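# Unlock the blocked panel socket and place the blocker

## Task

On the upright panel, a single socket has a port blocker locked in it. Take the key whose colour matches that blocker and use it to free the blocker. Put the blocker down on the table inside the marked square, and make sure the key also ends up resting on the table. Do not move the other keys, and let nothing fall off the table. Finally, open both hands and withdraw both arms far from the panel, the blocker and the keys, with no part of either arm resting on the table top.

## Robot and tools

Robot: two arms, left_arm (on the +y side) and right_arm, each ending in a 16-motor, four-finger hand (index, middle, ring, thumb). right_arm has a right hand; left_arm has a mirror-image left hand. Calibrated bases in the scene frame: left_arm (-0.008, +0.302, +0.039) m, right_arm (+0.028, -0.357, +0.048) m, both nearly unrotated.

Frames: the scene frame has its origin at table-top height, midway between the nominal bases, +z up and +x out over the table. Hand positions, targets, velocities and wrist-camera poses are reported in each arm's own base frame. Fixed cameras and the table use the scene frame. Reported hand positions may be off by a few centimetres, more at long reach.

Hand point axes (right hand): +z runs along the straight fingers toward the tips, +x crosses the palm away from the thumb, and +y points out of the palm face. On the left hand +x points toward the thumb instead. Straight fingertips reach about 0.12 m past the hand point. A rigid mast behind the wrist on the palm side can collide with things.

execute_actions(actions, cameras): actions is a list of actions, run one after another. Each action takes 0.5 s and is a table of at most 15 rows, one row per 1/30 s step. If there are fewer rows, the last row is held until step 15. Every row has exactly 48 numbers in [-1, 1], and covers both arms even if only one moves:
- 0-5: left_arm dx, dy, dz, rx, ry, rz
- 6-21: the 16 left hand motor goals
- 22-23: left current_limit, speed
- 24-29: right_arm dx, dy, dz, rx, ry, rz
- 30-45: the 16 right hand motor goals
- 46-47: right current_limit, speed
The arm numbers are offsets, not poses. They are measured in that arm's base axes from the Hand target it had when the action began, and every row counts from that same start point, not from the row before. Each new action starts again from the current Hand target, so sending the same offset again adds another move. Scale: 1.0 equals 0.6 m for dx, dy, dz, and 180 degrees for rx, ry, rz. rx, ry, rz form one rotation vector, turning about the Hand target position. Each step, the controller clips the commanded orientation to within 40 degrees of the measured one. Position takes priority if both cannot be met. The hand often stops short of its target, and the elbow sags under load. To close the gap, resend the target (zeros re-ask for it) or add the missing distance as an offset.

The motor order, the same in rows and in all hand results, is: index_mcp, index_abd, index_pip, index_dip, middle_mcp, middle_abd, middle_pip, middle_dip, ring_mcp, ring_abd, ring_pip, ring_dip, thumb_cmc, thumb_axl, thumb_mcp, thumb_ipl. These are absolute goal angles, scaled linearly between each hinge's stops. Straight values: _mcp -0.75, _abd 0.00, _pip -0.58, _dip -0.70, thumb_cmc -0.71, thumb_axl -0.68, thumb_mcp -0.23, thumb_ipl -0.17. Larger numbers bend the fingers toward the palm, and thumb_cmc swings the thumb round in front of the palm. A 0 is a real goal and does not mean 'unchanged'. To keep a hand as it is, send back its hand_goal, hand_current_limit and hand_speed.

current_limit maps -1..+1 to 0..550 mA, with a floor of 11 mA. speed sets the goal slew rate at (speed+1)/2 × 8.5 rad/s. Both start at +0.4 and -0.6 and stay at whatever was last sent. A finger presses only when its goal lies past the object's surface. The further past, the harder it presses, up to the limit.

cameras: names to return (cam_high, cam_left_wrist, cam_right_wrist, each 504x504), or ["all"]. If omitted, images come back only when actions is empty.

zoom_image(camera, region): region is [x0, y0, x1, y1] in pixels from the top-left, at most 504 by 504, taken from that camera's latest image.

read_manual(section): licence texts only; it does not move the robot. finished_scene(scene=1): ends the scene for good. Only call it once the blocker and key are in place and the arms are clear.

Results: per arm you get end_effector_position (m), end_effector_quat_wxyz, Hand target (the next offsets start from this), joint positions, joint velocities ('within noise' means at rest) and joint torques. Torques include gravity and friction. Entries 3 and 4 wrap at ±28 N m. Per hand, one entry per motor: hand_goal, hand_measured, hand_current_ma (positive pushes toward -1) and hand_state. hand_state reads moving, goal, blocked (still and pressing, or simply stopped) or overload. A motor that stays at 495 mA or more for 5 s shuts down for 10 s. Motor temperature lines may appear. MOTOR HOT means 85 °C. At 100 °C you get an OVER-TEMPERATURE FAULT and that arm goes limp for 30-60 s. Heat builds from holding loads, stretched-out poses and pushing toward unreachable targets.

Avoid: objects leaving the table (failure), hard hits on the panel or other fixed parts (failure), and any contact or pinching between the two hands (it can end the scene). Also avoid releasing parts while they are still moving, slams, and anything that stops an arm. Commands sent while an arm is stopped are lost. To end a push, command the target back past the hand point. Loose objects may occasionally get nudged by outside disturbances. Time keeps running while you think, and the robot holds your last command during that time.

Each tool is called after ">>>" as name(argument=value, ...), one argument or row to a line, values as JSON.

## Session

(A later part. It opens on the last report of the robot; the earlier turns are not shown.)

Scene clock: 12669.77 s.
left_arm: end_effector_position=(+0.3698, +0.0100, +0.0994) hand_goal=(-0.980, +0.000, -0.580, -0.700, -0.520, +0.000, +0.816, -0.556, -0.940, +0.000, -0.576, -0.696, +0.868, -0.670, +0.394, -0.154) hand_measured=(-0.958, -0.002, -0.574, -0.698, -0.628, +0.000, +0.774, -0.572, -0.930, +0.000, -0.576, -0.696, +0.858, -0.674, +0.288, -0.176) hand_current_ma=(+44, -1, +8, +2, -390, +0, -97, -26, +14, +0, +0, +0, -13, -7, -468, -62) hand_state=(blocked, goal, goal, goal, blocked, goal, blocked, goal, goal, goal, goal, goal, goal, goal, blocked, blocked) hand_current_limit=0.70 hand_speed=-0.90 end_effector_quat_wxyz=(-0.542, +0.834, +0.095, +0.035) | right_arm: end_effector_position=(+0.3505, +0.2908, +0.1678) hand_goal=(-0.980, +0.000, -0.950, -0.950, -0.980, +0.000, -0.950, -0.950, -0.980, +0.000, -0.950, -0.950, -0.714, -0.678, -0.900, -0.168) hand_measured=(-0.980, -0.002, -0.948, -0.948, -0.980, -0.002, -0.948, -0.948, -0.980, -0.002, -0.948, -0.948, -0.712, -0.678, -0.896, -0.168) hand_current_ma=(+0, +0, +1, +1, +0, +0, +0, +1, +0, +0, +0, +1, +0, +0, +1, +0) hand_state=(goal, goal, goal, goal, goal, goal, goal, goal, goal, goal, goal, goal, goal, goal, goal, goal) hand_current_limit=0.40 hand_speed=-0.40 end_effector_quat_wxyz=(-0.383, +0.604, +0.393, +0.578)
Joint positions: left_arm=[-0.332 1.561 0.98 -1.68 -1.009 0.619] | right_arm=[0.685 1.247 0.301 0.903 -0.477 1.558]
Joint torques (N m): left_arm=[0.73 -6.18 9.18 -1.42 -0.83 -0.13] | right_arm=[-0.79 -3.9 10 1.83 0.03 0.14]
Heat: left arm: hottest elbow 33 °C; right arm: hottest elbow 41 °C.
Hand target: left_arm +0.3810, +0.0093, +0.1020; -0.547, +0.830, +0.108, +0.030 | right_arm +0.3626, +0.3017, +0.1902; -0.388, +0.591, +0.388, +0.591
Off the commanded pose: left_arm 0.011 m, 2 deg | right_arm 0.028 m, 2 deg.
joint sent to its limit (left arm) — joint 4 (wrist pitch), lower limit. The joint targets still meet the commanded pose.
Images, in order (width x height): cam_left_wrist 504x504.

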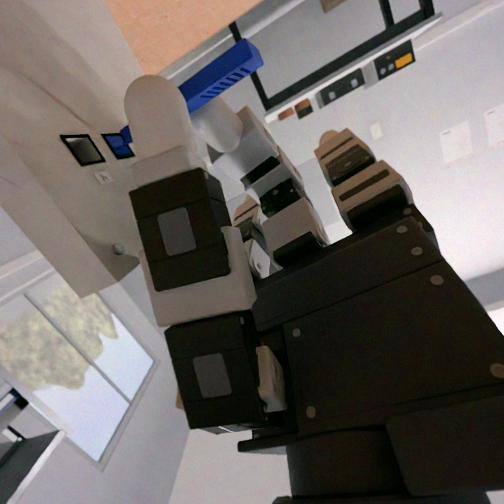

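>>> execute_actions(
  actions=[
    [[-0.0233,0.00847,-0.00659,0.00129,0.00358,0,-0.98,0,-0.58,-0.7,-0.52,0,0.816,-0.556,-0.94,0,-0.576,-0.696,0.869,-0.67,0.395,-0.154,0.7,-0.9,0,0,0,0,0,0,-0.98,0,-0.95,-0.95,-0.98,0,-0.95,-0.95,-0.98,0,-0.95,-0.95,-0.714,-0.678,-0.9,-0.168,0.4,-0.4],[-0.04657,0.01693,-0.01318,0.00258,0.00716,0,-0.98,0,-0.58,-0.7,-0.52,0,0.816,-0.556,-0.94,0,-0.576,-0.696,0.869,-0.67,0.395,-0.154,0.7,-0.9,0,0,0,0,0,0,-0.98,0,-0.95,-0.95,-0.98,0,-0.95,-0.95,-0.98,0,-0.95,-0.95,-0.714,-0.678,-0.9,-0.168,0.4,-0.4]],
  ],
  cameras=["cam_left_wrist"],
)

>>> zoom_image(
  camera="cam_left_wrist",
  region=[90, 120, 150, 180],
)

>>> zoom_image(
  camera="cam_left_wrist",
  region=[108, 136, 128, 156],
)

Scene clock: 12703.97 s.
left_arm: end_effector_position=(+0.3570, +0.0152, +0.0922) hand_goal=(-0.980, +0.000, -0.580, -0.700, -0.520, +0.000, +0.816, -0.556, -0.940, +0.000, -0.576, -0.696, +0.868, -0.670, +0.394, -0.154) hand_measured=(-0.958, -0.002, -0.574, -0.698, -0.628, +0.000, +0.774, -0.572, -0.930, +0.000, -0.576, -0.696, +0.858, -0.674, +0.288, -0.176) hand_current_ma=(+44, -1, +8, +2, -390, +0, -97, -26, +14, +0, +0, +0, -13, -7, -468, -62) hand_state=(blocked, goal, goal, goal, blocked, goal, blocked, goal, goal, goal, goal, goal, goal, goal, blocked, blocked) hand_current_limit=0.70 hand_speed=-0.90 end_effector_quat_wxyz=(-0.547, +0.831, +0.094, +0.027) | right_arm: end_effector_position=(+0.3505, +0.2908, +0.1678) hand_goal=(-0.980, +0.000, -0.950, -0.950, -0.980, +0.000, -0.950, -0.950, -0.980, +0.000, -0.950, -0.950, -0.714, -0.678, -0.900, -0.168) hand_measured=(-0.980, -0.002, -0.948, -0.948, -0.980, -0.002, -0.948, -0.948, -0.980, -0.002, -0.948, -0.948, -0.712, -0.678, -0.896, -0.168) hand_current_ma=(+0, +0, +1, +1, +0, +0, +0, +1, +0, +0, +0, +1, +0, +0, +1, +0) hand_state=(goal, goal, goal, goal, goal, goal, goal, goal, goal, goal, goal, goal, goal, goal, goal, goal) hand_current_limit=0.40 hand_speed=-0.40 end_effector_quat_wxyz=(-0.383, +0.604, +0.393, +0.578)
Joint positions: left_arm=[-0.332 1.556 0.944 -1.68 -1.009 0.604] | right_arm=[0.685 1.247 0.301 0.903 -0.477 1.558]
Joint torques (N m): left_arm=[0.85 -8 6 -1.47 -0.85 -0.13] | right_arm=[-0.79 -3.9 9.99 1.85 0.04 0.14]
Heat: left arm: hottest elbow 34 °C; right arm: hottest elbow 41 °C.
Hand target: left_arm +0.3532, +0.0195, +0.0942; -0.551, +0.828, +0.102, +0.021 | right_arm +0.3626, +0.3017, +0.1902; -0.388, +0.591, +0.388, +0.591
Off the commanded pose: left_arm 0.006 m, 1 deg | right_arm 0.028 m, 2 deg.
joint sent to its limit (left arm) — joint 4 (wrist pitch), lower limit. The joint targets still meet the commanded pose.
Images, in order (width x height): cam_left_wrist 504x504.

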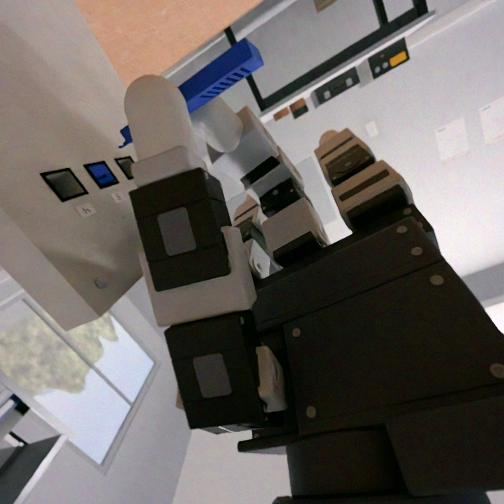

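Scaled by 8.400 from the camera's 504x504 image, which has a finer 720x720 frame.

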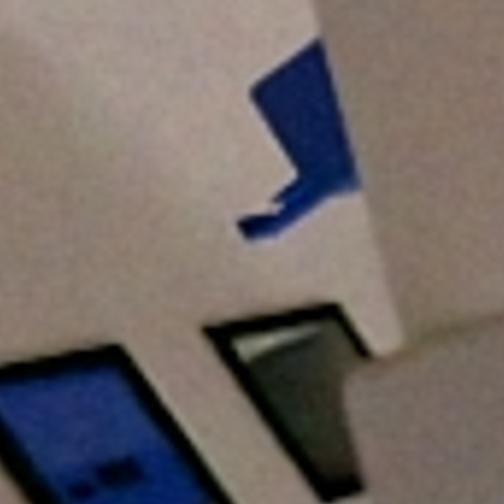

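Scaled by 25.200 from the camera's 504x504 image, which has a finer 720x720 frame.

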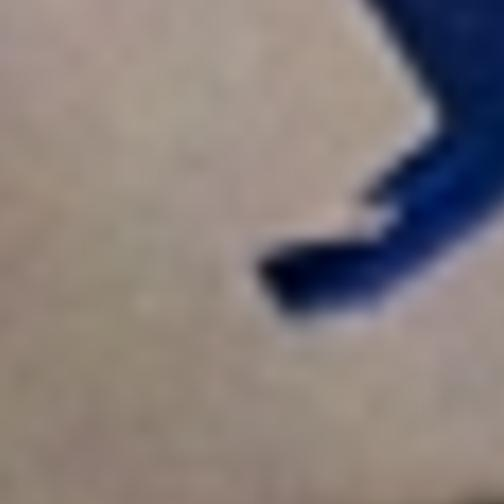

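>>> execute_actions(
  actions=[
    [[0.0234,-0.00845,0.0096,-0.00195,-0.0054,0,-0.98,0,-0.58,-0.7,-0.52,0,0.816,-0.556,-0.94,0,-0.576,-0.696,0.869,-0.67,0.395,-0.154,0.7,-0.9,0,0,0,0,0,0,-0.98,0,-0.95,-0.95,-0.98,0,-0.95,-0.95,-0.98,0,-0.95,-0.95,-0.714,-0.678,-0.9,-0.168,0.4,-0.4],[0.04673,-0.0169,0.01917,-0.0039,-0.01077,0,-0.98,0,-0.58,-0.7,-0.52,0,0.816,-0.556,-0.94,0,-0.576,-0.696,0.869,-0.67,0.395,-0.154,0.7,-0.9,0,0,0,0,0,0,-0.98,0,-0.95,-0.95,-0.98,0,-0.95,-0.95,-0.98,0,-0.95,-0.95,-0.714,-0.678,-0.9,-0.168,0.4,-0.4]],
  ],
  cameras=["cam_left_wrist"],
)

>>> zoom_image(
  camera="cam_left_wrist",
  region=[90, 130, 150, 190],
)

Scene clock: 12727.33 s.
left_arm: end_effector_position=(+0.3696, +0.0107, +0.1004) hand_goal=(-0.980, +0.000, -0.580, -0.700, -0.520, +0.000, +0.816, -0.556, -0.940, +0.000, -0.576, -0.696, +0.868, -0.670, +0.394, -0.154) hand_measured=(-0.958, -0.002, -0.574, -0.698, -0.628, +0.000, +0.774, -0.572, -0.930, +0.000, -0.576, -0.696, +0.858, -0.674, +0.288, -0.176) hand_current_ma=(+44, -1, +8, +2, -390, +0, -97, -26, +14, +0, +0, +0, -13, -7, -468, -62) hand_state=(blocked, goal, goal, goal, blocked, goal, blocked, goal, goal, goal, goal, goal, goal, goal, blocked, blocked) hand_current_limit=0.70 hand_speed=-0.90 end_effector_quat_wxyz=(-0.541, +0.834, +0.103, +0.040) | right_arm: end_effector_position=(+0.3505, +0.2908, +0.1678) hand_goal=(-0.980, +0.000, -0.950, -0.950, -0.980, +0.000, -0.950, -0.950, -0.980, +0.000, -0.950, -0.950, -0.714, -0.678, -0.900, -0.168) hand_measured=(-0.980, -0.002, -0.948, -0.948, -0.980, -0.002, -0.948, -0.948, -0.980, -0.002, -0.948, -0.948, -0.712, -0.678, -0.896, -0.168) hand_current_ma=(+0, +0, +1, +1, +0, +0, +0, +1, +0, +0, +0, +1, +0, +0, +1, +0) hand_state=(goal, goal, goal, goal, goal, goal, goal, goal, goal, goal, goal, goal, goal, goal, goal, goal) hand_current_limit=0.40 hand_speed=-0.40 end_effector_quat_wxyz=(-0.383, +0.604, +0.393, +0.578)
Joint positions: left_arm=[-0.332 1.556 0.976 -1.68 -1.008 0.603] | right_arm=[0.685 1.247 0.301 0.903 -0.477 1.558]
Joint torques (N m): left_arm=[0.79 -6.59 9.46 -1.43 -0.87 0] | right_arm=[-0.73 -4.01 10.04 1.87 0.03 0.14]
Heat: left arm: hottest elbow 33 °C; right arm: hottest elbow 41 °C.
Hand target: left_arm +0.3811, +0.0093, +0.1056; -0.545, +0.831, +0.112, +0.034 | right_arm +0.3626, +0.3017, +0.1902; -0.388, +0.591, +0.388, +0.591
Off the commanded pose: left_arm 0.013 m, 1 deg | right_arm 0.028 m, 2 deg.
joint sent to its limit (left arm) — joint 4 (wrist pitch), lower limit. The joint targets still meet the commanded pose.
Images, in order (width x height): cam_left_wrist 504x504.

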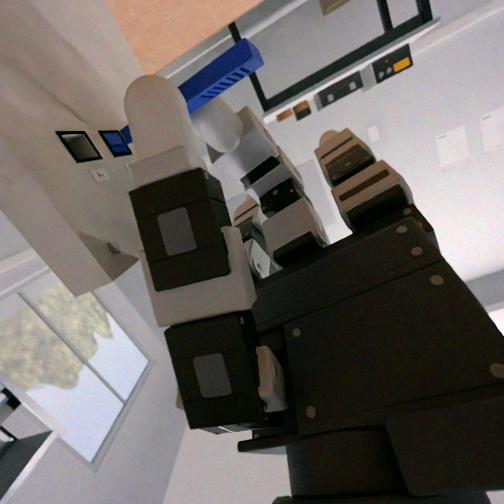

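Scaled by 8.400 from the camera's 504x504 image, which has a finer 720x720 frame.

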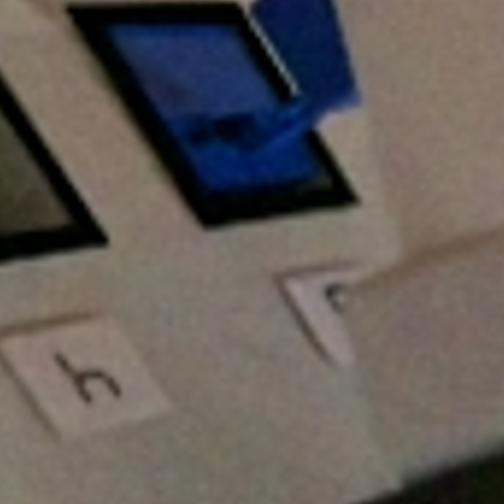

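>>> execute_actions(
  actions=[
    [[0.0002,-0.0005,-0.001,-0.00035,0.0082,-0.0037,-0.98,0,-0.58,-0.7,-0.52,0,0.816,-0.556,-0.94,0,-0.576,-0.696,0.869,-0.67,0.395,-0.154,0.7,-0.9,0,0,0,0,0,0,-0.98,0,-0.95,-0.95,-0.98,0,-0.95,-0.95,-0.98,0,-0.95,-0.95,-0.714,-0.678,-0.9,-0.168,0.4,-0.4]],
  ],
  cameras=["cam_left_wrist"],
)

>>> zoom_image(
  camera="cam_left_wrist",
  region=[110, 138, 130, 158],
)

>>> zoom_image(
  camera="cam_left_wrist",
  region=[90, 120, 150, 180],
)

Scene clock: 12739.07 s.
left_arm: end_effector_position=(+0.3672, +0.0109, +0.0994) hand_goal=(-0.980, +0.000, -0.580, -0.700, -0.520, +0.000, +0.816, -0.556, -0.940, +0.000, -0.576, -0.696, +0.868, -0.670, +0.394, -0.154) hand_measured=(-0.958, -0.002, -0.574, -0.698, -0.628, +0.000, +0.774, -0.572, -0.930, +0.000, -0.576, -0.696, +0.858, -0.674, +0.288, -0.176) hand_current_ma=(+44, -1, +8, +2, -390, +0, -97, -26, +14, +0, +0, +0, -13, -7, -467, -62) hand_state=(blocked, goal, goal, goal, blocked, goal, blocked, goal, goal, goal, goal, goal, goal, goal, blocked, blocked) hand_current_limit=0.70 hand_speed=-0.90 end_effector_quat_wxyz=(-0.541, +0.835, +0.091, +0.031) | right_arm: end_effector_position=(+0.3505, +0.2908, +0.1678) hand_goal=(-0.980, +0.000, -0.950, -0.950, -0.980, +0.000, -0.950, -0.950, -0.980, +0.000, -0.950, -0.950, -0.714, -0.678, -0.900, -0.168) hand_measured=(-0.980, -0.002, -0.948, -0.948, -0.980, -0.002, -0.948, -0.948, -0.980, -0.002, -0.948, -0.948, -0.712, -0.678, -0.896, -0.168) hand_current_ma=(+0, +0, +1, +1, +0, +0, +0, +1, +0, +0, +0, +1, +0, +0, +1, +0) hand_state=(goal, goal, goal, goal, goal, goal, goal, goal, goal, goal, goal, goal, goal, goal, goal, goal) hand_current_limit=0.40 hand_speed=-0.40 end_effector_quat_wxyz=(-0.383, +0.604, +0.393, +0.578)
Joint positions: left_arm=[-0.33 1.556 0.976 -1.68 -1.008 0.633] | right_arm=[0.685 1.247 0.301 0.903 -0.477 1.558]
Joint torques (N m): left_arm=[0.85 -6.3 9.85 -1.43 -0.96 -0.01] | right_arm=[-0.73 -3.96 10.02 1.85 0.03 0.14]
Heat: left arm: hottest elbow 33 °C; right arm: hottest elbow 41 °C.
Hand target: left_arm +0.3812, +0.0090, +0.1050; -0.545, +0.832, +0.100, +0.027 | right_arm +0.3626, +0.3017, +0.1902; -0.388, +0.591, +0.388, +0.591
Off the commanded pose: left_arm 0.015 m, 1 deg | right_arm 0.028 m, 2 deg.
joint sent to its limit (left arm) — joint 4 (wrist pitch), lower limit. The joint targets still meet the commanded pose.
Images, in order (width x height): cam_left_wrist 504x504.

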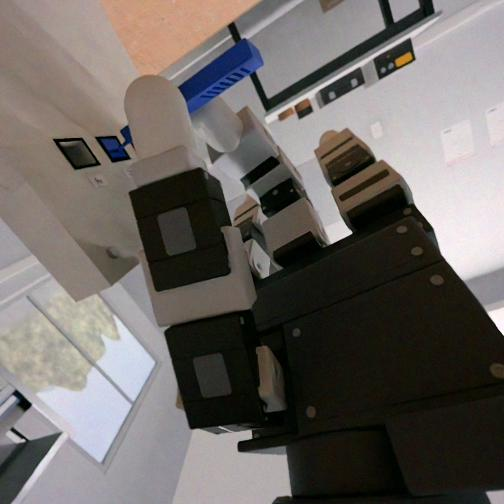

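Scaled by 25.200 from the camera's 504x504 image, which has a finer 720x720 frame.

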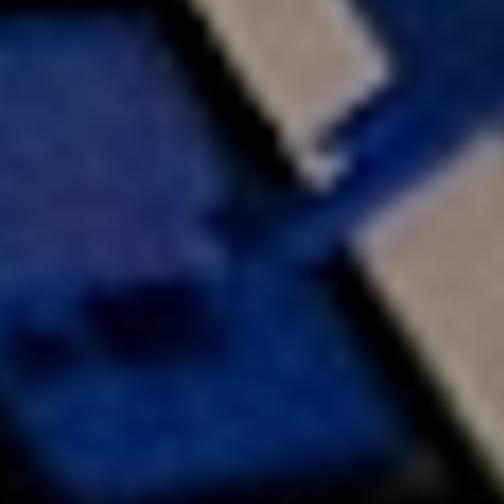

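Scaled by 8.400 from the camera's 504x504 image, which has a finer 720x720 frame.

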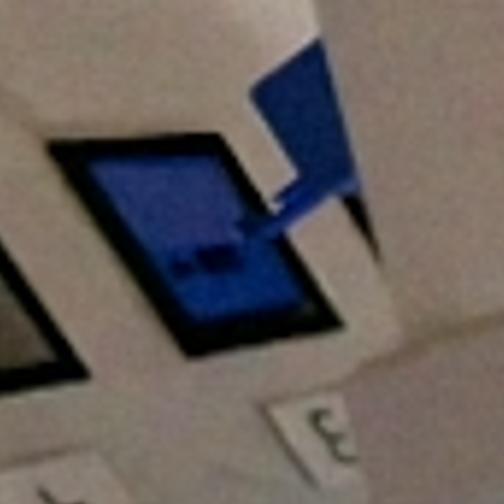

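>>> execute_actions(
  actions=[],
  cameras=["cam_left_wrist"],
)

>>> zoom_image(
  camera="cam_left_wrist",
  region=[110, 138, 130, 158],
)

Scene clock: 12769.37 s.
left_arm: end_effector_position=(+0.3672, +0.0108, +0.0994) hand_goal=(-0.980, +0.000, -0.580, -0.700, -0.520, +0.000, +0.816, -0.556, -0.940, +0.000, -0.576, -0.696, +0.868, -0.670, +0.394, -0.154) hand_measured=(-0.958, -0.002, -0.574, -0.698, -0.628, +0.000, +0.774, -0.572, -0.930, +0.000, -0.576, -0.696, +0.858, -0.674, +0.288, -0.176) hand_current_ma=(+44, -1, +8, +2, -390, +0, -97, -26, +14, +0, +0, +0, -13, -7, -467, -62) hand_state=(blocked, goal, goal, goal, blocked, goal, blocked, goal, goal, goal, goal, goal, goal, goal, blocked, blocked) hand_current_limit=0.70 hand_speed=-0.90 end_effector_quat_wxyz=(-0.541, +0.835, +0.091, +0.031) | right_arm: end_effector_position=(+0.3505, +0.2908, +0.1678) hand_goal=(-0.980, +0.000, -0.950, -0.950, -0.980, +0.000, -0.950, -0.950, -0.980, +0.000, -0.950, -0.950, -0.714, -0.678, -0.900, -0.168) hand_measured=(-0.980, -0.002, -0.948, -0.948, -0.980, -0.002, -0.948, -0.948, -0.980, -0.002, -0.948, -0.948, -0.712, -0.678, -0.896, -0.168) hand_current_ma=(+0, +0, +1, +1, +0, +0, +0, +1, +0, +0, +0, +1, +0, +0, +1, +0) hand_state=(goal, goal, goal, goal, goal, goal, goal, goal, goal, goal, goal, goal, goal, goal, goal, goal) hand_current_limit=0.40 hand_speed=-0.40 end_effector_quat_wxyz=(-0.383, +0.604, +0.393, +0.578)
Joint positions: left_arm=[-0.33 1.556 0.976 -1.68 -1.008 0.634] | right_arm=[0.685 1.247 0.301 0.903 -0.477 1.558]
Joint velocities: within noise
Joint torques (N m): left_arm=[0.85 -6.24 9.87 -1.42 -0.95 0.01] | right_arm=[-0.62 -3.96 10.03 1.85 0.03 0.14]
Motor temperatures (°C): left_arm=[23 28 34 24 26 25] | right_arm=[23 25 41 24 25 25]
Heat: left arm: hottest elbow 34 °C; right arm: hottest elbow 41 °C.
Hand target: left_arm +0.3812, +0.0090, +0.1050; -0.545, +0.832, +0.100, +0.027 | right_arm +0.3626, +0.3017, +0.1902; -0.388, +0.591, +0.388, +0.591
Off the commanded pose: left_arm 0.015 m, 1 deg | right_arm 0.028 m, 2 deg.
Images, in order (width x height): cam_left_wrist 504x504.

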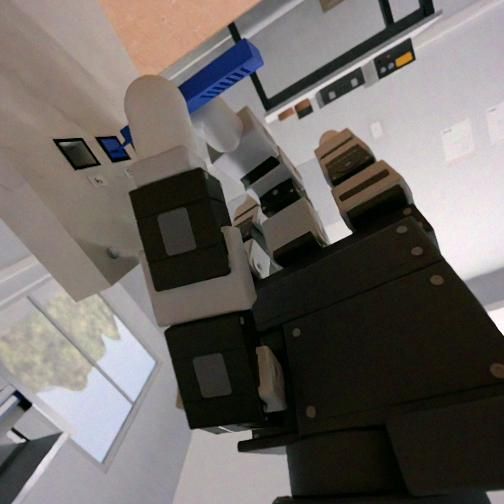

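Scaled by 25.200 from the camera's 504x504 image, which has a finer 720x720 frame.

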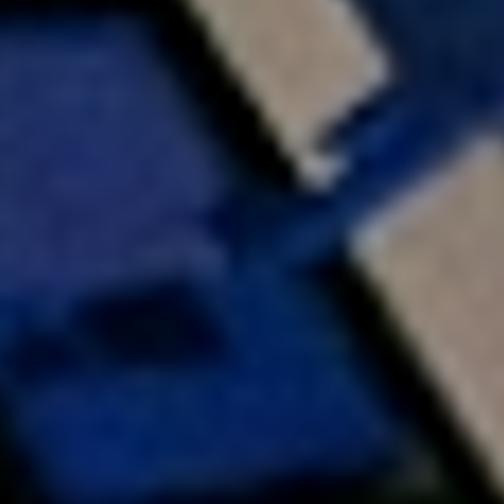

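>>> zoom_image(
  camera="cam_left_wrist",
  region=[108, 142, 124, 158],
)

Scaled by 31.500 from the camera's 504x504 image, which has a finer 720x720 frame.

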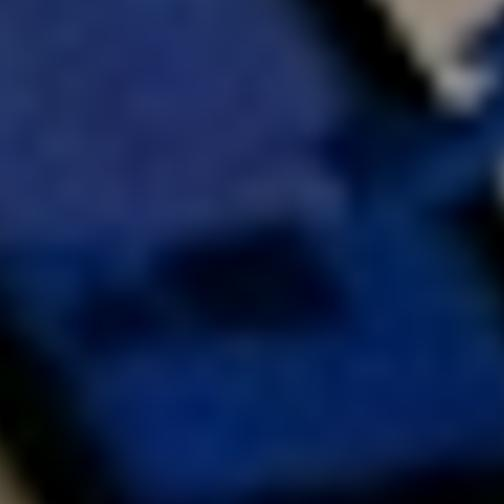

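>>> execute_actions(
  actions=[
    [[-0.00014,0.0003,0.00068,0.0003,-0.00579,0.00262,-0.98,0,-0.58,-0.7,-0.52,0,0.816,-0.556,-0.94,0,-0.576,-0.696,0.869,-0.67,0.395,-0.154,0.7,-0.9,0,0,0,0,0,0,-0.98,0,-0.95,-0.95,-0.98,0,-0.95,-0.95,-0.98,0,-0.95,-0.95,-0.714,-0.678,-0.9,-0.168,0.4,-0.4]],
  ],
  cameras=["cam_left_wrist"],
)

>>> zoom_image(
  camera="cam_left_wrist",
  region=[108, 140, 126, 158],
)

Scene clock: 12804.67 s.
left_arm: end_effector_position=(+0.3677, +0.0110, +0.0996) hand_goal=(-0.980, +0.000, -0.580, -0.700, -0.520, +0.000, +0.816, -0.556, -0.940, +0.000, -0.576, -0.696, +0.868, -0.670, +0.394, -0.154) hand_measured=(-0.958, -0.002, -0.574, -0.698, -0.628, +0.000, +0.774, -0.572, -0.930, +0.000, -0.576, -0.696, +0.858, -0.674, +0.288, -0.176) hand_current_ma=(+44, -1, +8, +2, -390, +0, -97, -26, +14, +0, +0, +0, -13, -7, -467, -62) hand_state=(blocked, goal, goal, goal, blocked, goal, blocked, goal, goal, goal, goal, goal, goal, goal, blocked, blocked) hand_current_limit=0.70 hand_speed=-0.90 end_effector_quat_wxyz=(-0.541, +0.835, +0.093, +0.033) | right_arm: end_effector_position=(+0.3505, +0.2908, +0.1678) hand_goal=(-0.980, +0.000, -0.950, -0.950, -0.980, +0.000, -0.950, -0.950, -0.980, +0.000, -0.950, -0.950, -0.714, -0.678, -0.900, -0.168) hand_measured=(-0.980, -0.002, -0.948, -0.948, -0.980, -0.002, -0.948, -0.948, -0.980, -0.002, -0.948, -0.948, -0.712, -0.678, -0.896, -0.168) hand_current_ma=(+0, +0, +1, +1, +0, +0, +0, +1, +0, +0, +0, +1, +0, +0, +1, +0) hand_state=(goal, goal, goal, goal, goal, goal, goal, goal, goal, goal, goal, goal, goal, goal, goal, goal) hand_current_limit=0.40 hand_speed=-0.40 end_effector_quat_wxyz=(-0.383, +0.604, +0.393, +0.578)
Joint positions: left_arm=[-0.33 1.556 0.976 -1.68 -1.008 0.627] | right_arm=[0.685 1.247 0.301 0.903 -0.477 1.558]
Joint torques (N m): left_arm=[0.67 -6.53 9.54 -1.42 -0.9 -0.1] | right_arm=[-0.62 -3.9 10 1.87 0.03 0.14]
Heat: left arm: hottest elbow 35 °C; right arm: hottest elbow 41 °C.
Hand target: left_arm +0.3811, +0.0092, +0.1054; -0.545, +0.831, +0.108, +0.032 | right_arm +0.3626, +0.3017, +0.1902; -0.388, +0.591, +0.388, +0.591
Off the commanded pose: left_arm 0.015 m, 2 deg | right_arm 0.028 m, 2 deg.
joint sent to its limit (left arm) — joint 4 (wrist pitch), lower limit. The joint targets still meet the commanded pose.
Images, in order (width x height): cam_left_wrist 504x504.

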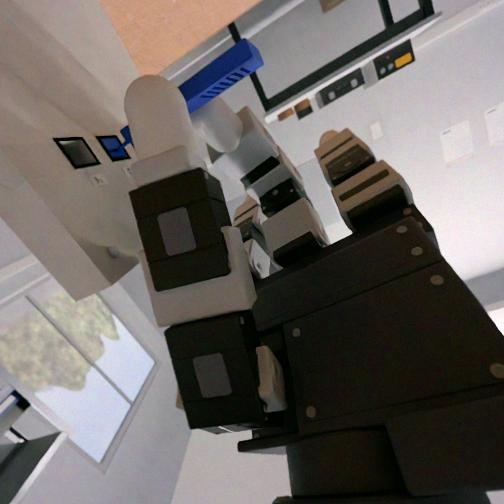

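Scaled by 28.000 from the camera's 504x504 image, which has a finer 720x720 frame.

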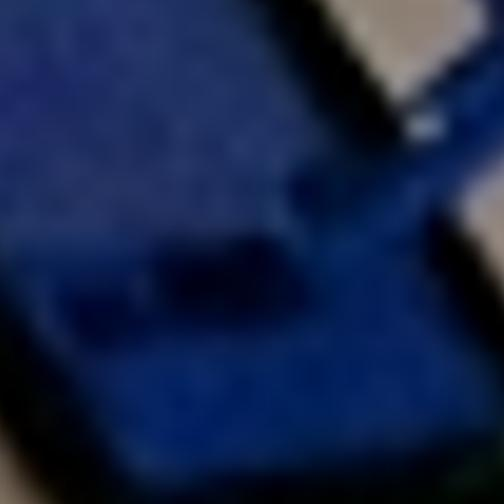

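>>> execute_actions(
  actions=[
    [[0.00333,-0.00117,-0.00333,0.00076,0.0021,0,-0.98,0,-0.58,-0.7,-0.52,0,0.816,-0.556,-0.94,0,-0.576,-0.696,0.869,-0.67,0.395,-0.154,0.7,-0.9,0,0,0,0,0,0,-0.98,0,-0.95,-0.95,-0.98,0,-0.95,-0.95,-0.98,0,-0.95,-0.95,-0.714,-0.678,-0.9,-0.168,0.4,-0.4]],
  ],
  cameras=["cam_left_wrist"],
)

>>> zoom_image(
  camera="cam_left_wrist",
  region=[108, 140, 126, 158],
)

Scene clock: 12818.37 s.
left_arm: end_effector_position=(+0.3697, +0.0103, +0.0999) hand_goal=(-0.980, +0.000, -0.580, -0.700, -0.520, +0.000, +0.816, -0.556, -0.940, +0.000, -0.576, -0.696, +0.868, -0.670, +0.394, -0.154) hand_measured=(-0.958, -0.002, -0.574, -0.698, -0.628, +0.000, +0.774, -0.572, -0.930, +0.000, -0.576, -0.696, +0.858, -0.674, +0.288, -0.176) hand_current_ma=(+44, -1, +8, +2, -390, +0, -97, -26, +14, +0, +0, +0, -13, -7, -468, -62) hand_state=(blocked, goal, goal, goal, blocked, goal, blocked, goal, goal, goal, goal, goal, goal, goal, blocked, blocked) hand_current_limit=0.70 hand_speed=-0.90 end_effector_quat_wxyz=(-0.541, +0.835, +0.094, +0.033) | right_arm: end_effector_position=(+0.3505, +0.2908, +0.1678) hand_goal=(-0.980, +0.000, -0.950, -0.950, -0.980, +0.000, -0.950, -0.950, -0.980, +0.000, -0.950, -0.950, -0.714, -0.678, -0.900, -0.168) hand_measured=(-0.980, -0.002, -0.948, -0.948, -0.980, -0.002, -0.948, -0.948, -0.980, -0.002, -0.948, -0.948, -0.712, -0.678, -0.896, -0.168) hand_current_ma=(+0, +0, +1, +1, +0, +0, +0, +1, +0, +0, +0, +1, +0, +0, +1, +0) hand_state=(goal, goal, goal, goal, goal, goal, goal, goal, goal, goal, goal, goal, goal, goal, goal, goal) hand_current_limit=0.40 hand_speed=-0.40 end_effector_quat_wxyz=(-0.383, +0.604, +0.393, +0.578)
Joint positions: left_arm=[-0.33 1.56 0.982 -1.68 -1.008 0.627] | right_arm=[0.685 1.247 0.301 0.903 -0.477 1.558]
Joint torques (N m): left_arm=[0.62 -6.07 9.62 -1.42 -0.91 -0.11] | right_arm=[-0.67 -3.9 10.03 1.85 0.04 0.13]
Heat: left arm: hottest elbow 35 °C; right arm: hottest elbow 41 °C.
Hand target: left_arm +0.3831, +0.0085, +0.1034; -0.546, +0.830, +0.107, +0.029 | right_arm +0.3626, +0.3017, +0.1902; -0.388, +0.591, +0.388, +0.591
Off the commanded pose: left_arm 0.014 m, 2 deg | right_arm 0.028 m, 2 deg.
joint sent to its limit (left arm) — joint 4 (wrist pitch), lower limit. The joint targets still meet the commanded pose.
Images, in order (width x height): cam_left_wrist 504x504.

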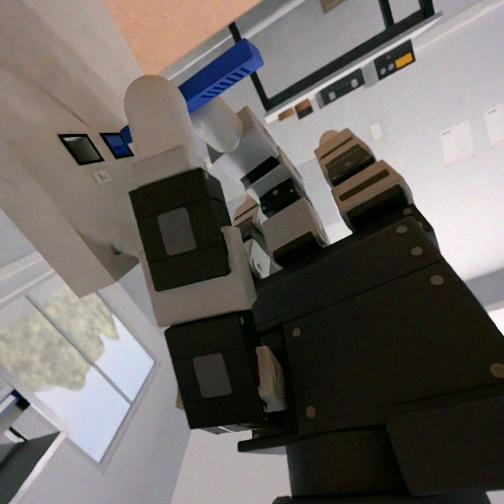

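Scaled by 28.000 from the camera's 504x504 image, which has a finer 720x720 frame.

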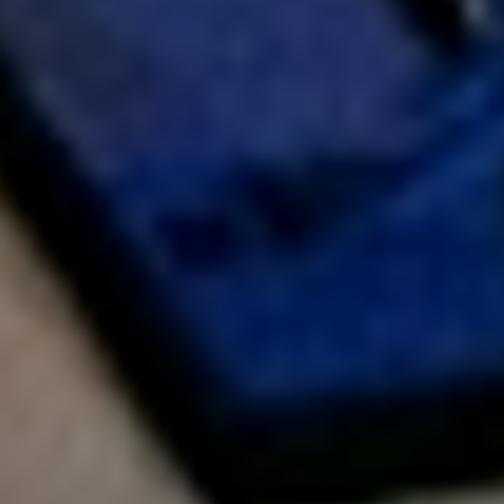

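>>> zoom_image(
  camera="cam_left_wrist",
  region=[111, 142, 125, 156],
)

>>> zoom_image(
  camera="cam_left_wrist",
  region=[90, 120, 150, 180],
)

Scaled by 36.000 from the camera's 504x504 image, which has a finer 720x720 frame.

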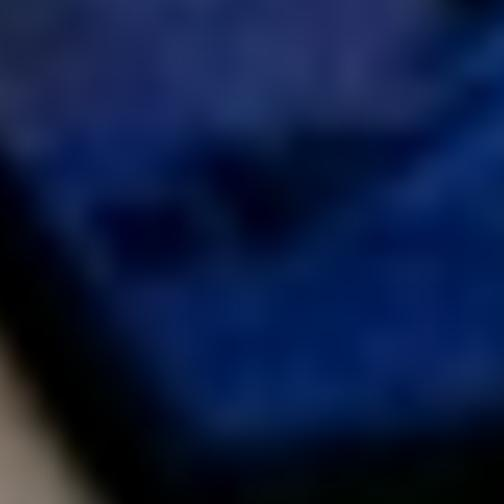

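Scaled by 8.400 from the camera's 504x504 image, which has a finer 720x720 frame.

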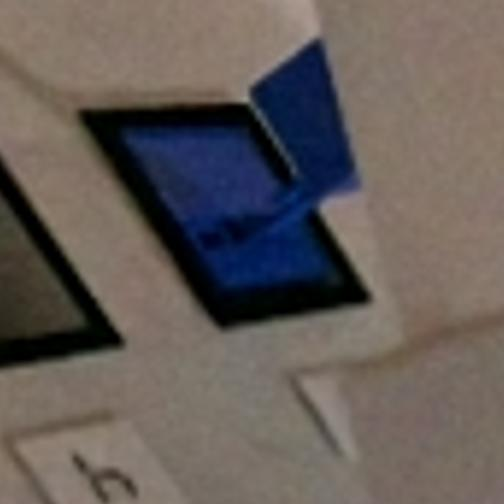

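>>> execute_actions(
  actions=[
    [[-0.00055,0.00245,-0.00048,-0.00054,0.0002,0.00185,-0.98,0,-0.58,-0.7,-0.52,0,0.816,-0.556,-0.94,0,-0.576,-0.696,0.869,-0.67,0.395,-0.154,0.7,-0.9,0,0,0,0,0,0,-0.98,0,-0.95,-0.95,-0.98,0,-0.95,-0.95,-0.98,0,-0.95,-0.95,-0.714,-0.678,-0.9,-0.168,0.4,-0.4]],
  ],
  cameras=["cam_left_wrist"],
)

>>> zoom_image(
  camera="cam_left_wrist",
  region=[111, 142, 125, 156],
)

>>> zoom_image(
  camera="cam_left_wrist",
  region=[90, 120, 150, 180],
)

Scene clock: 12859.73 s.
left_arm: end_effector_position=(+0.3696, +0.0114, +0.0998) hand_goal=(-0.980, +0.000, -0.580, -0.700, -0.520, +0.000, +0.816, -0.556, -0.940, +0.000, -0.576, -0.696, +0.868, -0.670, +0.394, -0.154) hand_measured=(-0.958, -0.002, -0.574, -0.698, -0.628, +0.000, +0.774, -0.572, -0.930, +0.000, -0.576, -0.696, +0.858, -0.674, +0.288, -0.176) hand_current_ma=(+44, -1, +8, +2, -390, +0, -97, -26, +14, +0, +0, +0, -13, -7, -468, -62) hand_state=(blocked, goal, goal, goal, blocked, goal, blocked, goal, goal, goal, goal, goal, goal, goal, blocked, blocked) hand_current_limit=0.70 hand_speed=-0.90 end_effector_quat_wxyz=(-0.541, +0.835, +0.095, +0.032) | right_arm: end_effector_position=(+0.3505, +0.2908, +0.1678) hand_goal=(-0.980, +0.000, -0.950, -0.950, -0.980, +0.000, -0.950, -0.950, -0.980, +0.000, -0.950, -0.950, -0.714, -0.678, -0.900, -0.168) hand_measured=(-0.980, -0.002, -0.948, -0.948, -0.980, -0.002, -0.948, -0.948, -0.980, -0.002, -0.948, -0.948, -0.712, -0.678, -0.896, -0.168) hand_current_ma=(+0, +0, +1, +1, +0, +0, +0, +1, +0, +0, +0, +1, +0, +0, +1, +0) hand_state=(goal, goal, goal, goal, goal, goal, goal, goal, goal, goal, goal, goal, goal, goal, goal, goal) hand_current_limit=0.40 hand_speed=-0.40 end_effector_quat_wxyz=(-0.383, +0.604, +0.393, +0.578)
Joint positions: left_arm=[-0.327 1.56 0.982 -1.68 -1.008 0.627] | right_arm=[0.685 1.247 0.301 0.903 -0.477 1.558]
Joint torques (N m): left_arm=[0.79 -6.12 9.62 -1.43 -0.82 -0.11] | right_arm=[-0.67 -3.96 10.02 1.83 0.04 0.14]
Heat: left arm: hottest elbow 35 °C; right arm: hottest elbow 41 °C.
Hand target: left_arm +0.3828, +0.0100, +0.1031; -0.546, +0.830, +0.109, +0.027 | right_arm +0.3626, +0.3017, +0.1902; -0.388, +0.591, +0.388, +0.591
Off the commanded pose: left_arm 0.014 m, 2 deg | right_arm 0.028 m, 2 deg.
joint sent to its limit (left arm) — joint 4 (wrist pitch), lower limit. The joint targets still meet the commanded pose.
Images, in order (width x height): cam_left_wrist 504x504.

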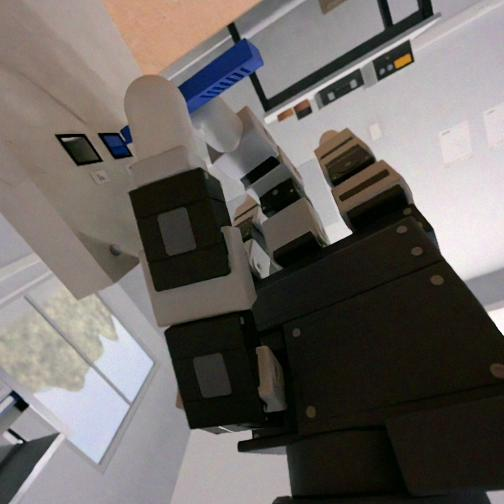

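Scaled by 36.000 from the camera's 504x504 image, which has a finer 720x720 frame.

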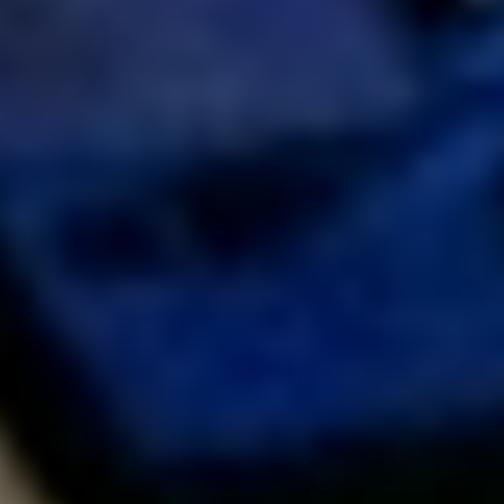

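Scaled by 8.400 from the camera's 504x504 image, which has a finer 720x720 frame.

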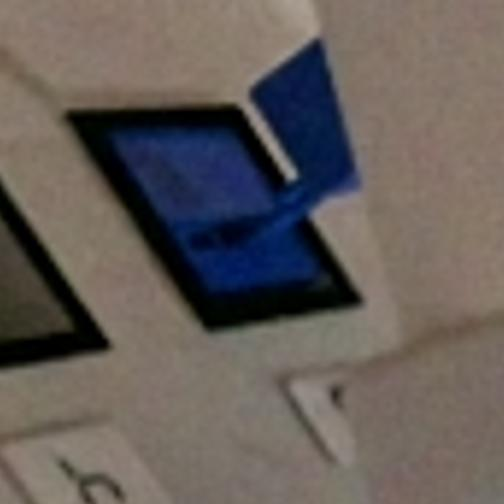

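>>> execute_actions(
  actions=[
    [[0.0022,0.00043,-0.00243,0.00054,0.0015,0.00064,-0.98,0,-0.58,-0.7,-0.52,0,0.816,-0.556,-0.94,0,-0.576,-0.696,0.869,-0.67,0.395,-0.154,0.7,-0.9,0,0,0,0,0,0,-0.98,0,-0.95,-0.95,-0.98,0,-0.95,-0.95,-0.98,0,-0.95,-0.95,-0.714,-0.678,-0.9,-0.168,0.4,-0.4]],
  ],
  cameras=["cam_left_wrist"],
)

>>> zoom_image(
  camera="cam_left_wrist",
  region=[111, 142, 125, 156],
)

>>> zoom_image(
  camera="cam_left_wrist",
  region=[90, 120, 150, 180],
)

Scene clock: 12885.33 s.
left_arm: end_effector_position=(+0.3711, +0.0114, +0.0983) hand_goal=(-0.980, +0.000, -0.580, -0.700, -0.520, +0.000, +0.816, -0.556, -0.940, +0.000, -0.576, -0.696, +0.868, -0.670, +0.394, -0.154) hand_measured=(-0.958, -0.002, -0.574, -0.698, -0.628, +0.000, +0.774, -0.572, -0.930, +0.000, -0.576, -0.696, +0.858, -0.674, +0.288, -0.176) hand_current_ma=(+44, -1, +8, +2, -390, +0, -97, -26, +14, +0, +0, +0, -13, -7, -467, -62) hand_state=(blocked, goal, goal, goal, blocked, goal, blocked, goal, goal, goal, goal, goal, goal, goal, blocked, blocked) hand_current_limit=0.70 hand_speed=-0.90 end_effector_quat_wxyz=(-0.542, +0.835, +0.095, +0.031) | right_arm: end_effector_position=(+0.3505, +0.2908, +0.1678) hand_goal=(-0.980, +0.000, -0.950, -0.950, -0.980, +0.000, -0.950, -0.950, -0.980, +0.000, -0.950, -0.950, -0.714, -0.678, -0.900, -0.168) hand_measured=(-0.980, -0.002, -0.948, -0.948, -0.980, -0.002, -0.948, -0.948, -0.980, -0.002, -0.948, -0.948, -0.712, -0.678, -0.896, -0.168) hand_current_ma=(+0, +0, +1, +1, +0, +0, +0, +1, +0, +0, +0, +1, +0, +0, +1, +0) hand_state=(goal, goal, goal, goal, goal, goal, goal, goal, goal, goal, goal, goal, goal, goal, goal, goal) hand_current_limit=0.40 hand_speed=-0.40 end_effector_quat_wxyz=(-0.383, +0.604, +0.393, +0.578)
Joint positions: left_arm=[-0.325 1.568 0.986 -1.68 -1.008 0.627] | right_arm=[0.685 1.247 0.301 0.903 -0.477 1.558]
Joint torques (N m): left_arm=[0.79 -6.18 9.48 -1.42 -0.84 -0.1] | right_arm=[-0.67 -3.96 10.02 1.87 0.04 0.14]
Heat: left arm: hottest elbow 35 °C; right arm: hottest elbow 41 °C.
Hand target: left_arm +0.3841, +0.0102, +0.1017; -0.547, +0.830, +0.108, +0.025 | right_arm +0.3626, +0.3017, +0.1902; -0.388, +0.591, +0.388, +0.591
Off the commanded pose: left_arm 0.013 m, 2 deg | right_arm 0.028 m, 2 deg.
joint sent to its limit (left arm) — joint 4 (wrist pitch), lower limit. The joint targets still meet the commanded pose.
Images, in order (width x height): cam_left_wrist 504x504.

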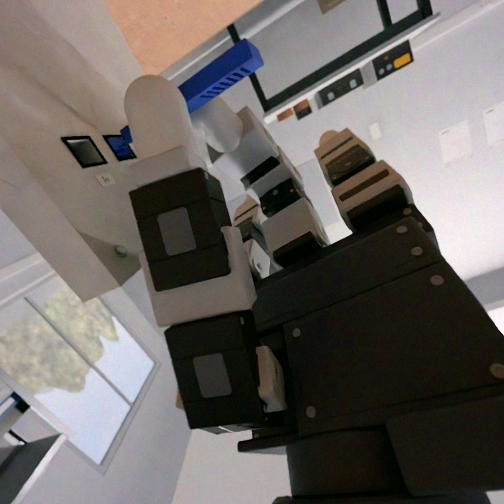

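Scaled by 36.000 from the camera's 504x504 image, which has a finer 720x720 frame.

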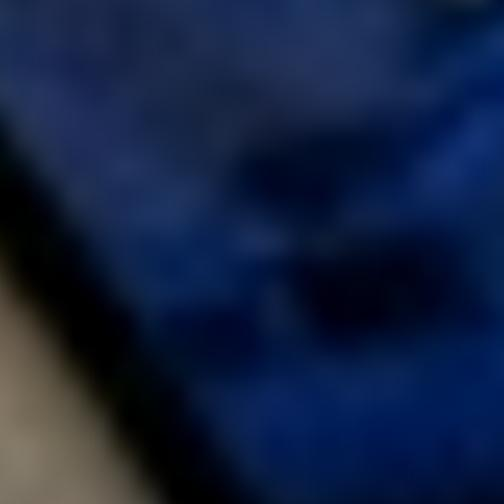

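Scaled by 8.400 from the camera's 504x504 image, which has a finer 720x720 frame.

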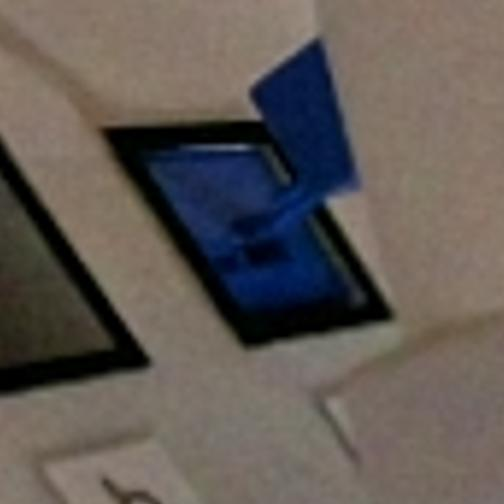

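>>> execute_actions(
  actions=[
    [[0.00045,-0.001,0.01133,-0.00407,-0.00697,0.00124,-0.98,0,-0.58,-0.7,-0.52,0,0.816,-0.556,-0.94,0,-0.576,-0.696,0.869,-0.67,0.395,-0.154,0.7,-0.9,0,0,0,0,0,0,-0.98,0,-0.95,-0.95,-0.98,0,-0.95,-0.95,-0.98,0,-0.95,-0.95,-0.714,-0.678,-0.9,-0.168,0.4,-0.4]],
  ],
  cameras=["cam_left_wrist"],
)

>>> zoom_image(
  camera="cam_left_wrist",
  region=[110, 140, 128, 158],
)

Scene clock: 12967.03 s.
left_arm: end_effector_position=(+0.3704, +0.0112, +0.0977) hand_goal=(-0.980, +0.000, -0.580, -0.700, -0.520, +0.000, +0.816, -0.556, -0.940, +0.000, -0.576, -0.696, +0.868, -0.670, +0.394, -0.154) hand_measured=(-0.958, -0.002, -0.574, -0.698, -0.628, +0.000, +0.774, -0.572, -0.930, +0.000, -0.576, -0.696, +0.858, -0.674, +0.288, -0.176) hand_current_ma=(+44, -1, +8, +2, -390, +0, -97, -26, +14, +0, +0, +0, -13, -7, -467, -62) hand_state=(blocked, goal, goal, goal, blocked, goal, blocked, goal, goal, goal, goal, goal, goal, goal, blocked, blocked) hand_current_limit=0.70 hand_speed=-0.90 end_effector_quat_wxyz=(-0.540, +0.836, +0.097, +0.028) | right_arm: end_effector_position=(+0.3505, +0.2908, +0.1678) hand_goal=(-0.980, +0.000, -0.950, -0.950, -0.980, +0.000, -0.950, -0.950, -0.980, +0.000, -0.950, -0.950, -0.714, -0.678, -0.900, -0.168) hand_measured=(-0.980, -0.002, -0.948, -0.948, -0.980, -0.002, -0.948, -0.948, -0.980, -0.002, -0.948, -0.948, -0.712, -0.678, -0.896, -0.168) hand_current_ma=(+0, +0, +1, +1, +0, +0, +0, +1, +0, +0, +0, +1, +0, +0, +1, +0) hand_state=(goal, goal, goal, goal, goal, goal, goal, goal, goal, goal, goal, goal, goal, goal, goal, goal) hand_current_limit=0.40 hand_speed=-0.40 end_effector_quat_wxyz=(-0.383, +0.604, +0.393, +0.578)
Joint positions: left_arm=[-0.325 1.568 0.986 -1.68 -1.001 0.627] | right_arm=[0.685 1.247 0.301 0.903 -0.477 1.558]
Joint torques (N m): left_arm=[0.85 -7.65 9.62 -1.4 -0.81 -0.12] | right_arm=[-0.73 -4.07 10.02 1.85 0.04 0.15]
Heat: left arm: hottest elbow 34 °C; right arm: hottest elbow 41 °C.
Hand target: left_arm +0.3844, +0.0096, +0.1085; -0.540, +0.833, +0.116, +0.032 | right_arm +0.3626, +0.3017, +0.1902; -0.388, +0.591, +0.388, +0.591
Off the commanded pose: left_arm 0.018 m, 2 deg | right_arm 0.028 m, 2 deg.
joint sent to its limit (left arm) — joint 4 (wrist pitch), lower limit. The joint targets still meet the commanded pose.
Images, in order (width x height): cam_left_wrist 504x504.

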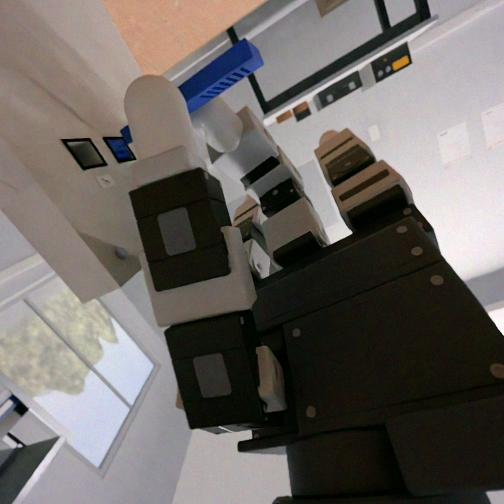

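Scaled by 28.000 from the camera's 504x504 image, which has a finer 720x720 frame.

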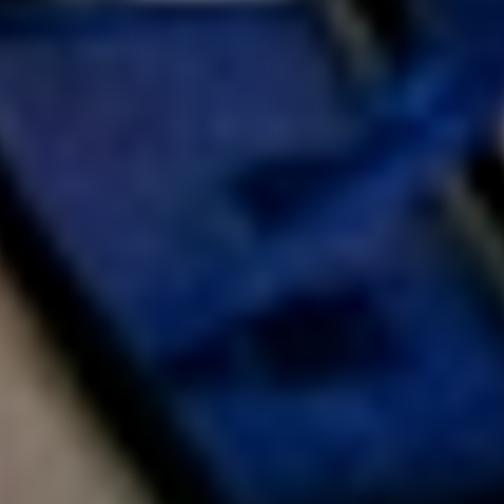

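>>> execute_actions(
  actions=[
    [[0.0005,-0.0002,0.004,-0.00087,-0.0024,0,-0.98,0,-0.58,-0.7,-0.52,0,0.816,-0.556,-0.94,0,-0.576,-0.696,0.869,-0.67,0.395,-0.154,0.7,-0.9,0,0,0,0,0,0,-0.98,0,-0.95,-0.95,-0.98,0,-0.95,-0.95,-0.98,0,-0.95,-0.95,-0.714,-0.678,-0.9,-0.168,0.4,-0.4]],
  ],
  cameras=["cam_left_wrist"],
)

>>> zoom_image(
  camera="cam_left_wrist",
  region=[110, 140, 128, 158],
)

Scene clock: 12975.23 s.
left_arm: end_effector_position=(+0.3704, +0.0112, +0.0977) hand_goal=(-0.980, +0.000, -0.580, -0.700, -0.520, +0.000, +0.816, -0.556, -0.940, +0.000, -0.576, -0.696, +0.868, -0.670, +0.394, -0.154) hand_measured=(-0.958, -0.002, -0.574, -0.698, -0.628, +0.000, +0.774, -0.572, -0.930, +0.000, -0.576, -0.696, +0.858, -0.674, +0.288, -0.176) hand_current_ma=(+44, -1, +8, +2, -390, +0, -97, -26, +14, +0, +0, +0, -13, -7, -468, -62) hand_state=(blocked, goal, goal, goal, blocked, goal, blocked, goal, goal, goal, goal, goal, goal, goal, blocked, blocked) hand_current_limit=0.70 hand_speed=-0.90 end_effector_quat_wxyz=(-0.540, +0.836, +0.097, +0.028) | right_arm: end_effector_position=(+0.3505, +0.2908, +0.1678) hand_goal=(-0.980, +0.000, -0.950, -0.950, -0.980, +0.000, -0.950, -0.950, -0.980, +0.000, -0.950, -0.950, -0.714, -0.678, -0.900, -0.168) hand_measured=(-0.980, -0.002, -0.948, -0.948, -0.980, -0.002, -0.948, -0.948, -0.980, -0.002, -0.948, -0.948, -0.712, -0.678, -0.896, -0.168) hand_current_ma=(+0, +0, +1, +1, +0, +0, +0, +1, +0, +0, +0, +1, +0, +0, +1, +0) hand_state=(goal, goal, goal, goal, goal, goal, goal, goal, goal, goal, goal, goal, goal, goal, goal, goal) hand_current_limit=0.40 hand_speed=-0.40 end_effector_quat_wxyz=(-0.383, +0.604, +0.393, +0.578)
Joint positions: left_arm=[-0.325 1.568 0.986 -1.68 -1.001 0.627] | right_arm=[0.685 1.247 0.301 0.903 -0.477 1.558]
Joint torques (N m): left_arm=[0.85 -8.23 9.63 -1.42 -0.81 -0.12] | right_arm=[-0.73 -3.9 10.02 1.84 0.04 0.14]
Heat: left arm: hottest elbow 34 °C; right arm: hottest elbow 41 °C.
Hand target: left_arm +0.3847, +0.0095, +0.1110; -0.539, +0.834, +0.118, +0.035 | right_arm +0.3626, +0.3017, +0.1902; -0.388, +0.591, +0.388, +0.591
Off the commanded pose: left_arm 0.020 m, 3 deg | right_arm 0.028 m, 2 deg.
joint sent to its limit (left arm) — joint 4 (wrist pitch), lower limit. The joint targets still meet the commanded pose.
Images, in order (width x height): cam_left_wrist 504x504.

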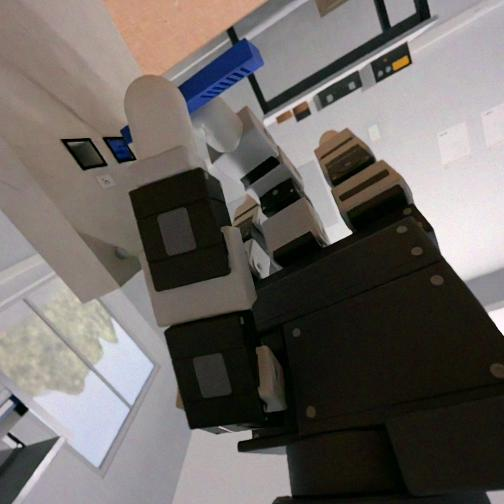

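Scaled by 28.000 from the camera's 504x504 image, which has a finer 720x720 frame.

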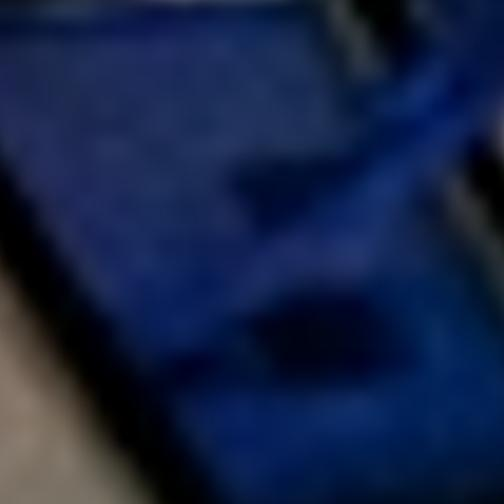

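>>> execute_actions(
  actions=[
    [[0.00033,-0.00013,0.0025,-0.00054,-0.0015,0,-0.98,0,-0.58,-0.7,-0.52,0,0.816,-0.556,-0.94,0,-0.576,-0.696,0.869,-0.67,0.395,-0.154,0.7,-0.9,0,0,0,0,0,0,-0.98,0,-0.95,-0.95,-0.98,0,-0.95,-0.95,-0.98,0,-0.95,-0.95,-0.714,-0.678,-0.9,-0.168,0.4,-0.4]],
  ],
  cameras=["cam_left_wrist"],
)

>>> zoom_image(
  camera="cam_left_wrist",
  region=[110, 140, 128, 158],
)

Scene clock: 12989.17 s.
left_arm: end_effector_position=(+0.3704, +0.0112, +0.0980) hand_goal=(-0.980, +0.000, -0.580, -0.700, -0.520, +0.000, +0.816, -0.556, -0.940, +0.000, -0.576, -0.696, +0.868, -0.670, +0.394, -0.154) hand_measured=(-0.958, -0.002, -0.574, -0.698, -0.628, +0.000, +0.774, -0.572, -0.930, +0.000, -0.576, -0.696, +0.858, -0.674, +0.288, -0.176) hand_current_ma=(+44, -1, +8, +2, -390, +0, -97, -26, +14, +0, +0, +0, -13, -7, -467, -62) hand_state=(blocked, goal, goal, goal, blocked, goal, blocked, goal, goal, goal, goal, goal, goal, goal, blocked, blocked) hand_current_limit=0.70 hand_speed=-0.90 end_effector_quat_wxyz=(-0.540, +0.836, +0.097, +0.029) | right_arm: end_effector_position=(+0.3505, +0.2908, +0.1678) hand_goal=(-0.980, +0.000, -0.950, -0.950, -0.980, +0.000, -0.950, -0.950, -0.980, +0.000, -0.950, -0.950, -0.714, -0.678, -0.900, -0.168) hand_measured=(-0.980, -0.002, -0.948, -0.948, -0.980, -0.002, -0.948, -0.948, -0.980, -0.002, -0.948, -0.948, -0.712, -0.678, -0.896, -0.168) hand_current_ma=(+0, +0, +1, +1, +0, +0, +0, +1, +0, +0, +0, +1, +0, +0, +1, +0) hand_state=(goal, goal, goal, goal, goal, goal, goal, goal, goal, goal, goal, goal, goal, goal, goal, goal) hand_current_limit=0.40 hand_speed=-0.40 end_effector_quat_wxyz=(-0.383, +0.604, +0.393, +0.578)
Joint positions: left_arm=[-0.325 1.567 0.986 -1.68 -1.001 0.627] | right_arm=[0.685 1.247 0.301 0.903 -0.477 1.558]
Joint torques (N m): left_arm=[0.85 -8.41 9.66 -1.42 -0.82 -0.13] | right_arm=[-0.67 -4.01 10.02 1.87 0.03 0.14]
Heat: left arm: hottest elbow 34 °C; right arm: hottest elbow 41 °C.
Hand target: left_arm +0.3849, +0.0094, +0.1124; -0.538, +0.834, +0.119, +0.037 | right_arm +0.3626, +0.3017, +0.1902; -0.388, +0.591, +0.388, +0.591
Off the commanded pose: left_arm 0.021 m, 3 deg | right_arm 0.028 m, 2 deg.
joint sent to its limit (left arm) — joint 4 (wrist pitch), lower limit. The joint targets still meet the commanded pose.
Images, in order (width x height): cam_left_wrist 504x504.

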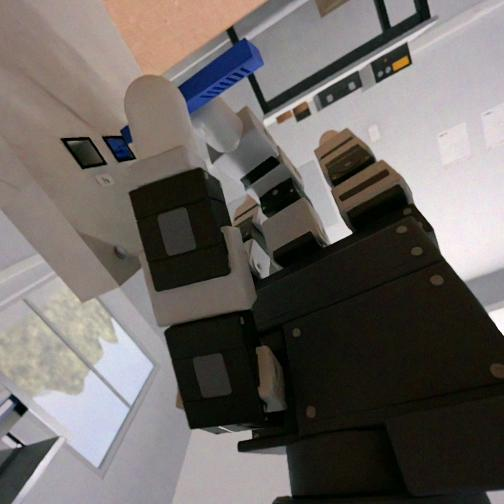

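Scaled by 28.000 from the camera's 504x504 image, which has a finer 720x720 frame.

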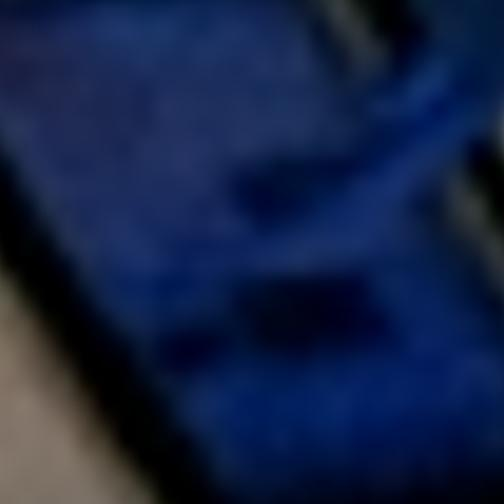

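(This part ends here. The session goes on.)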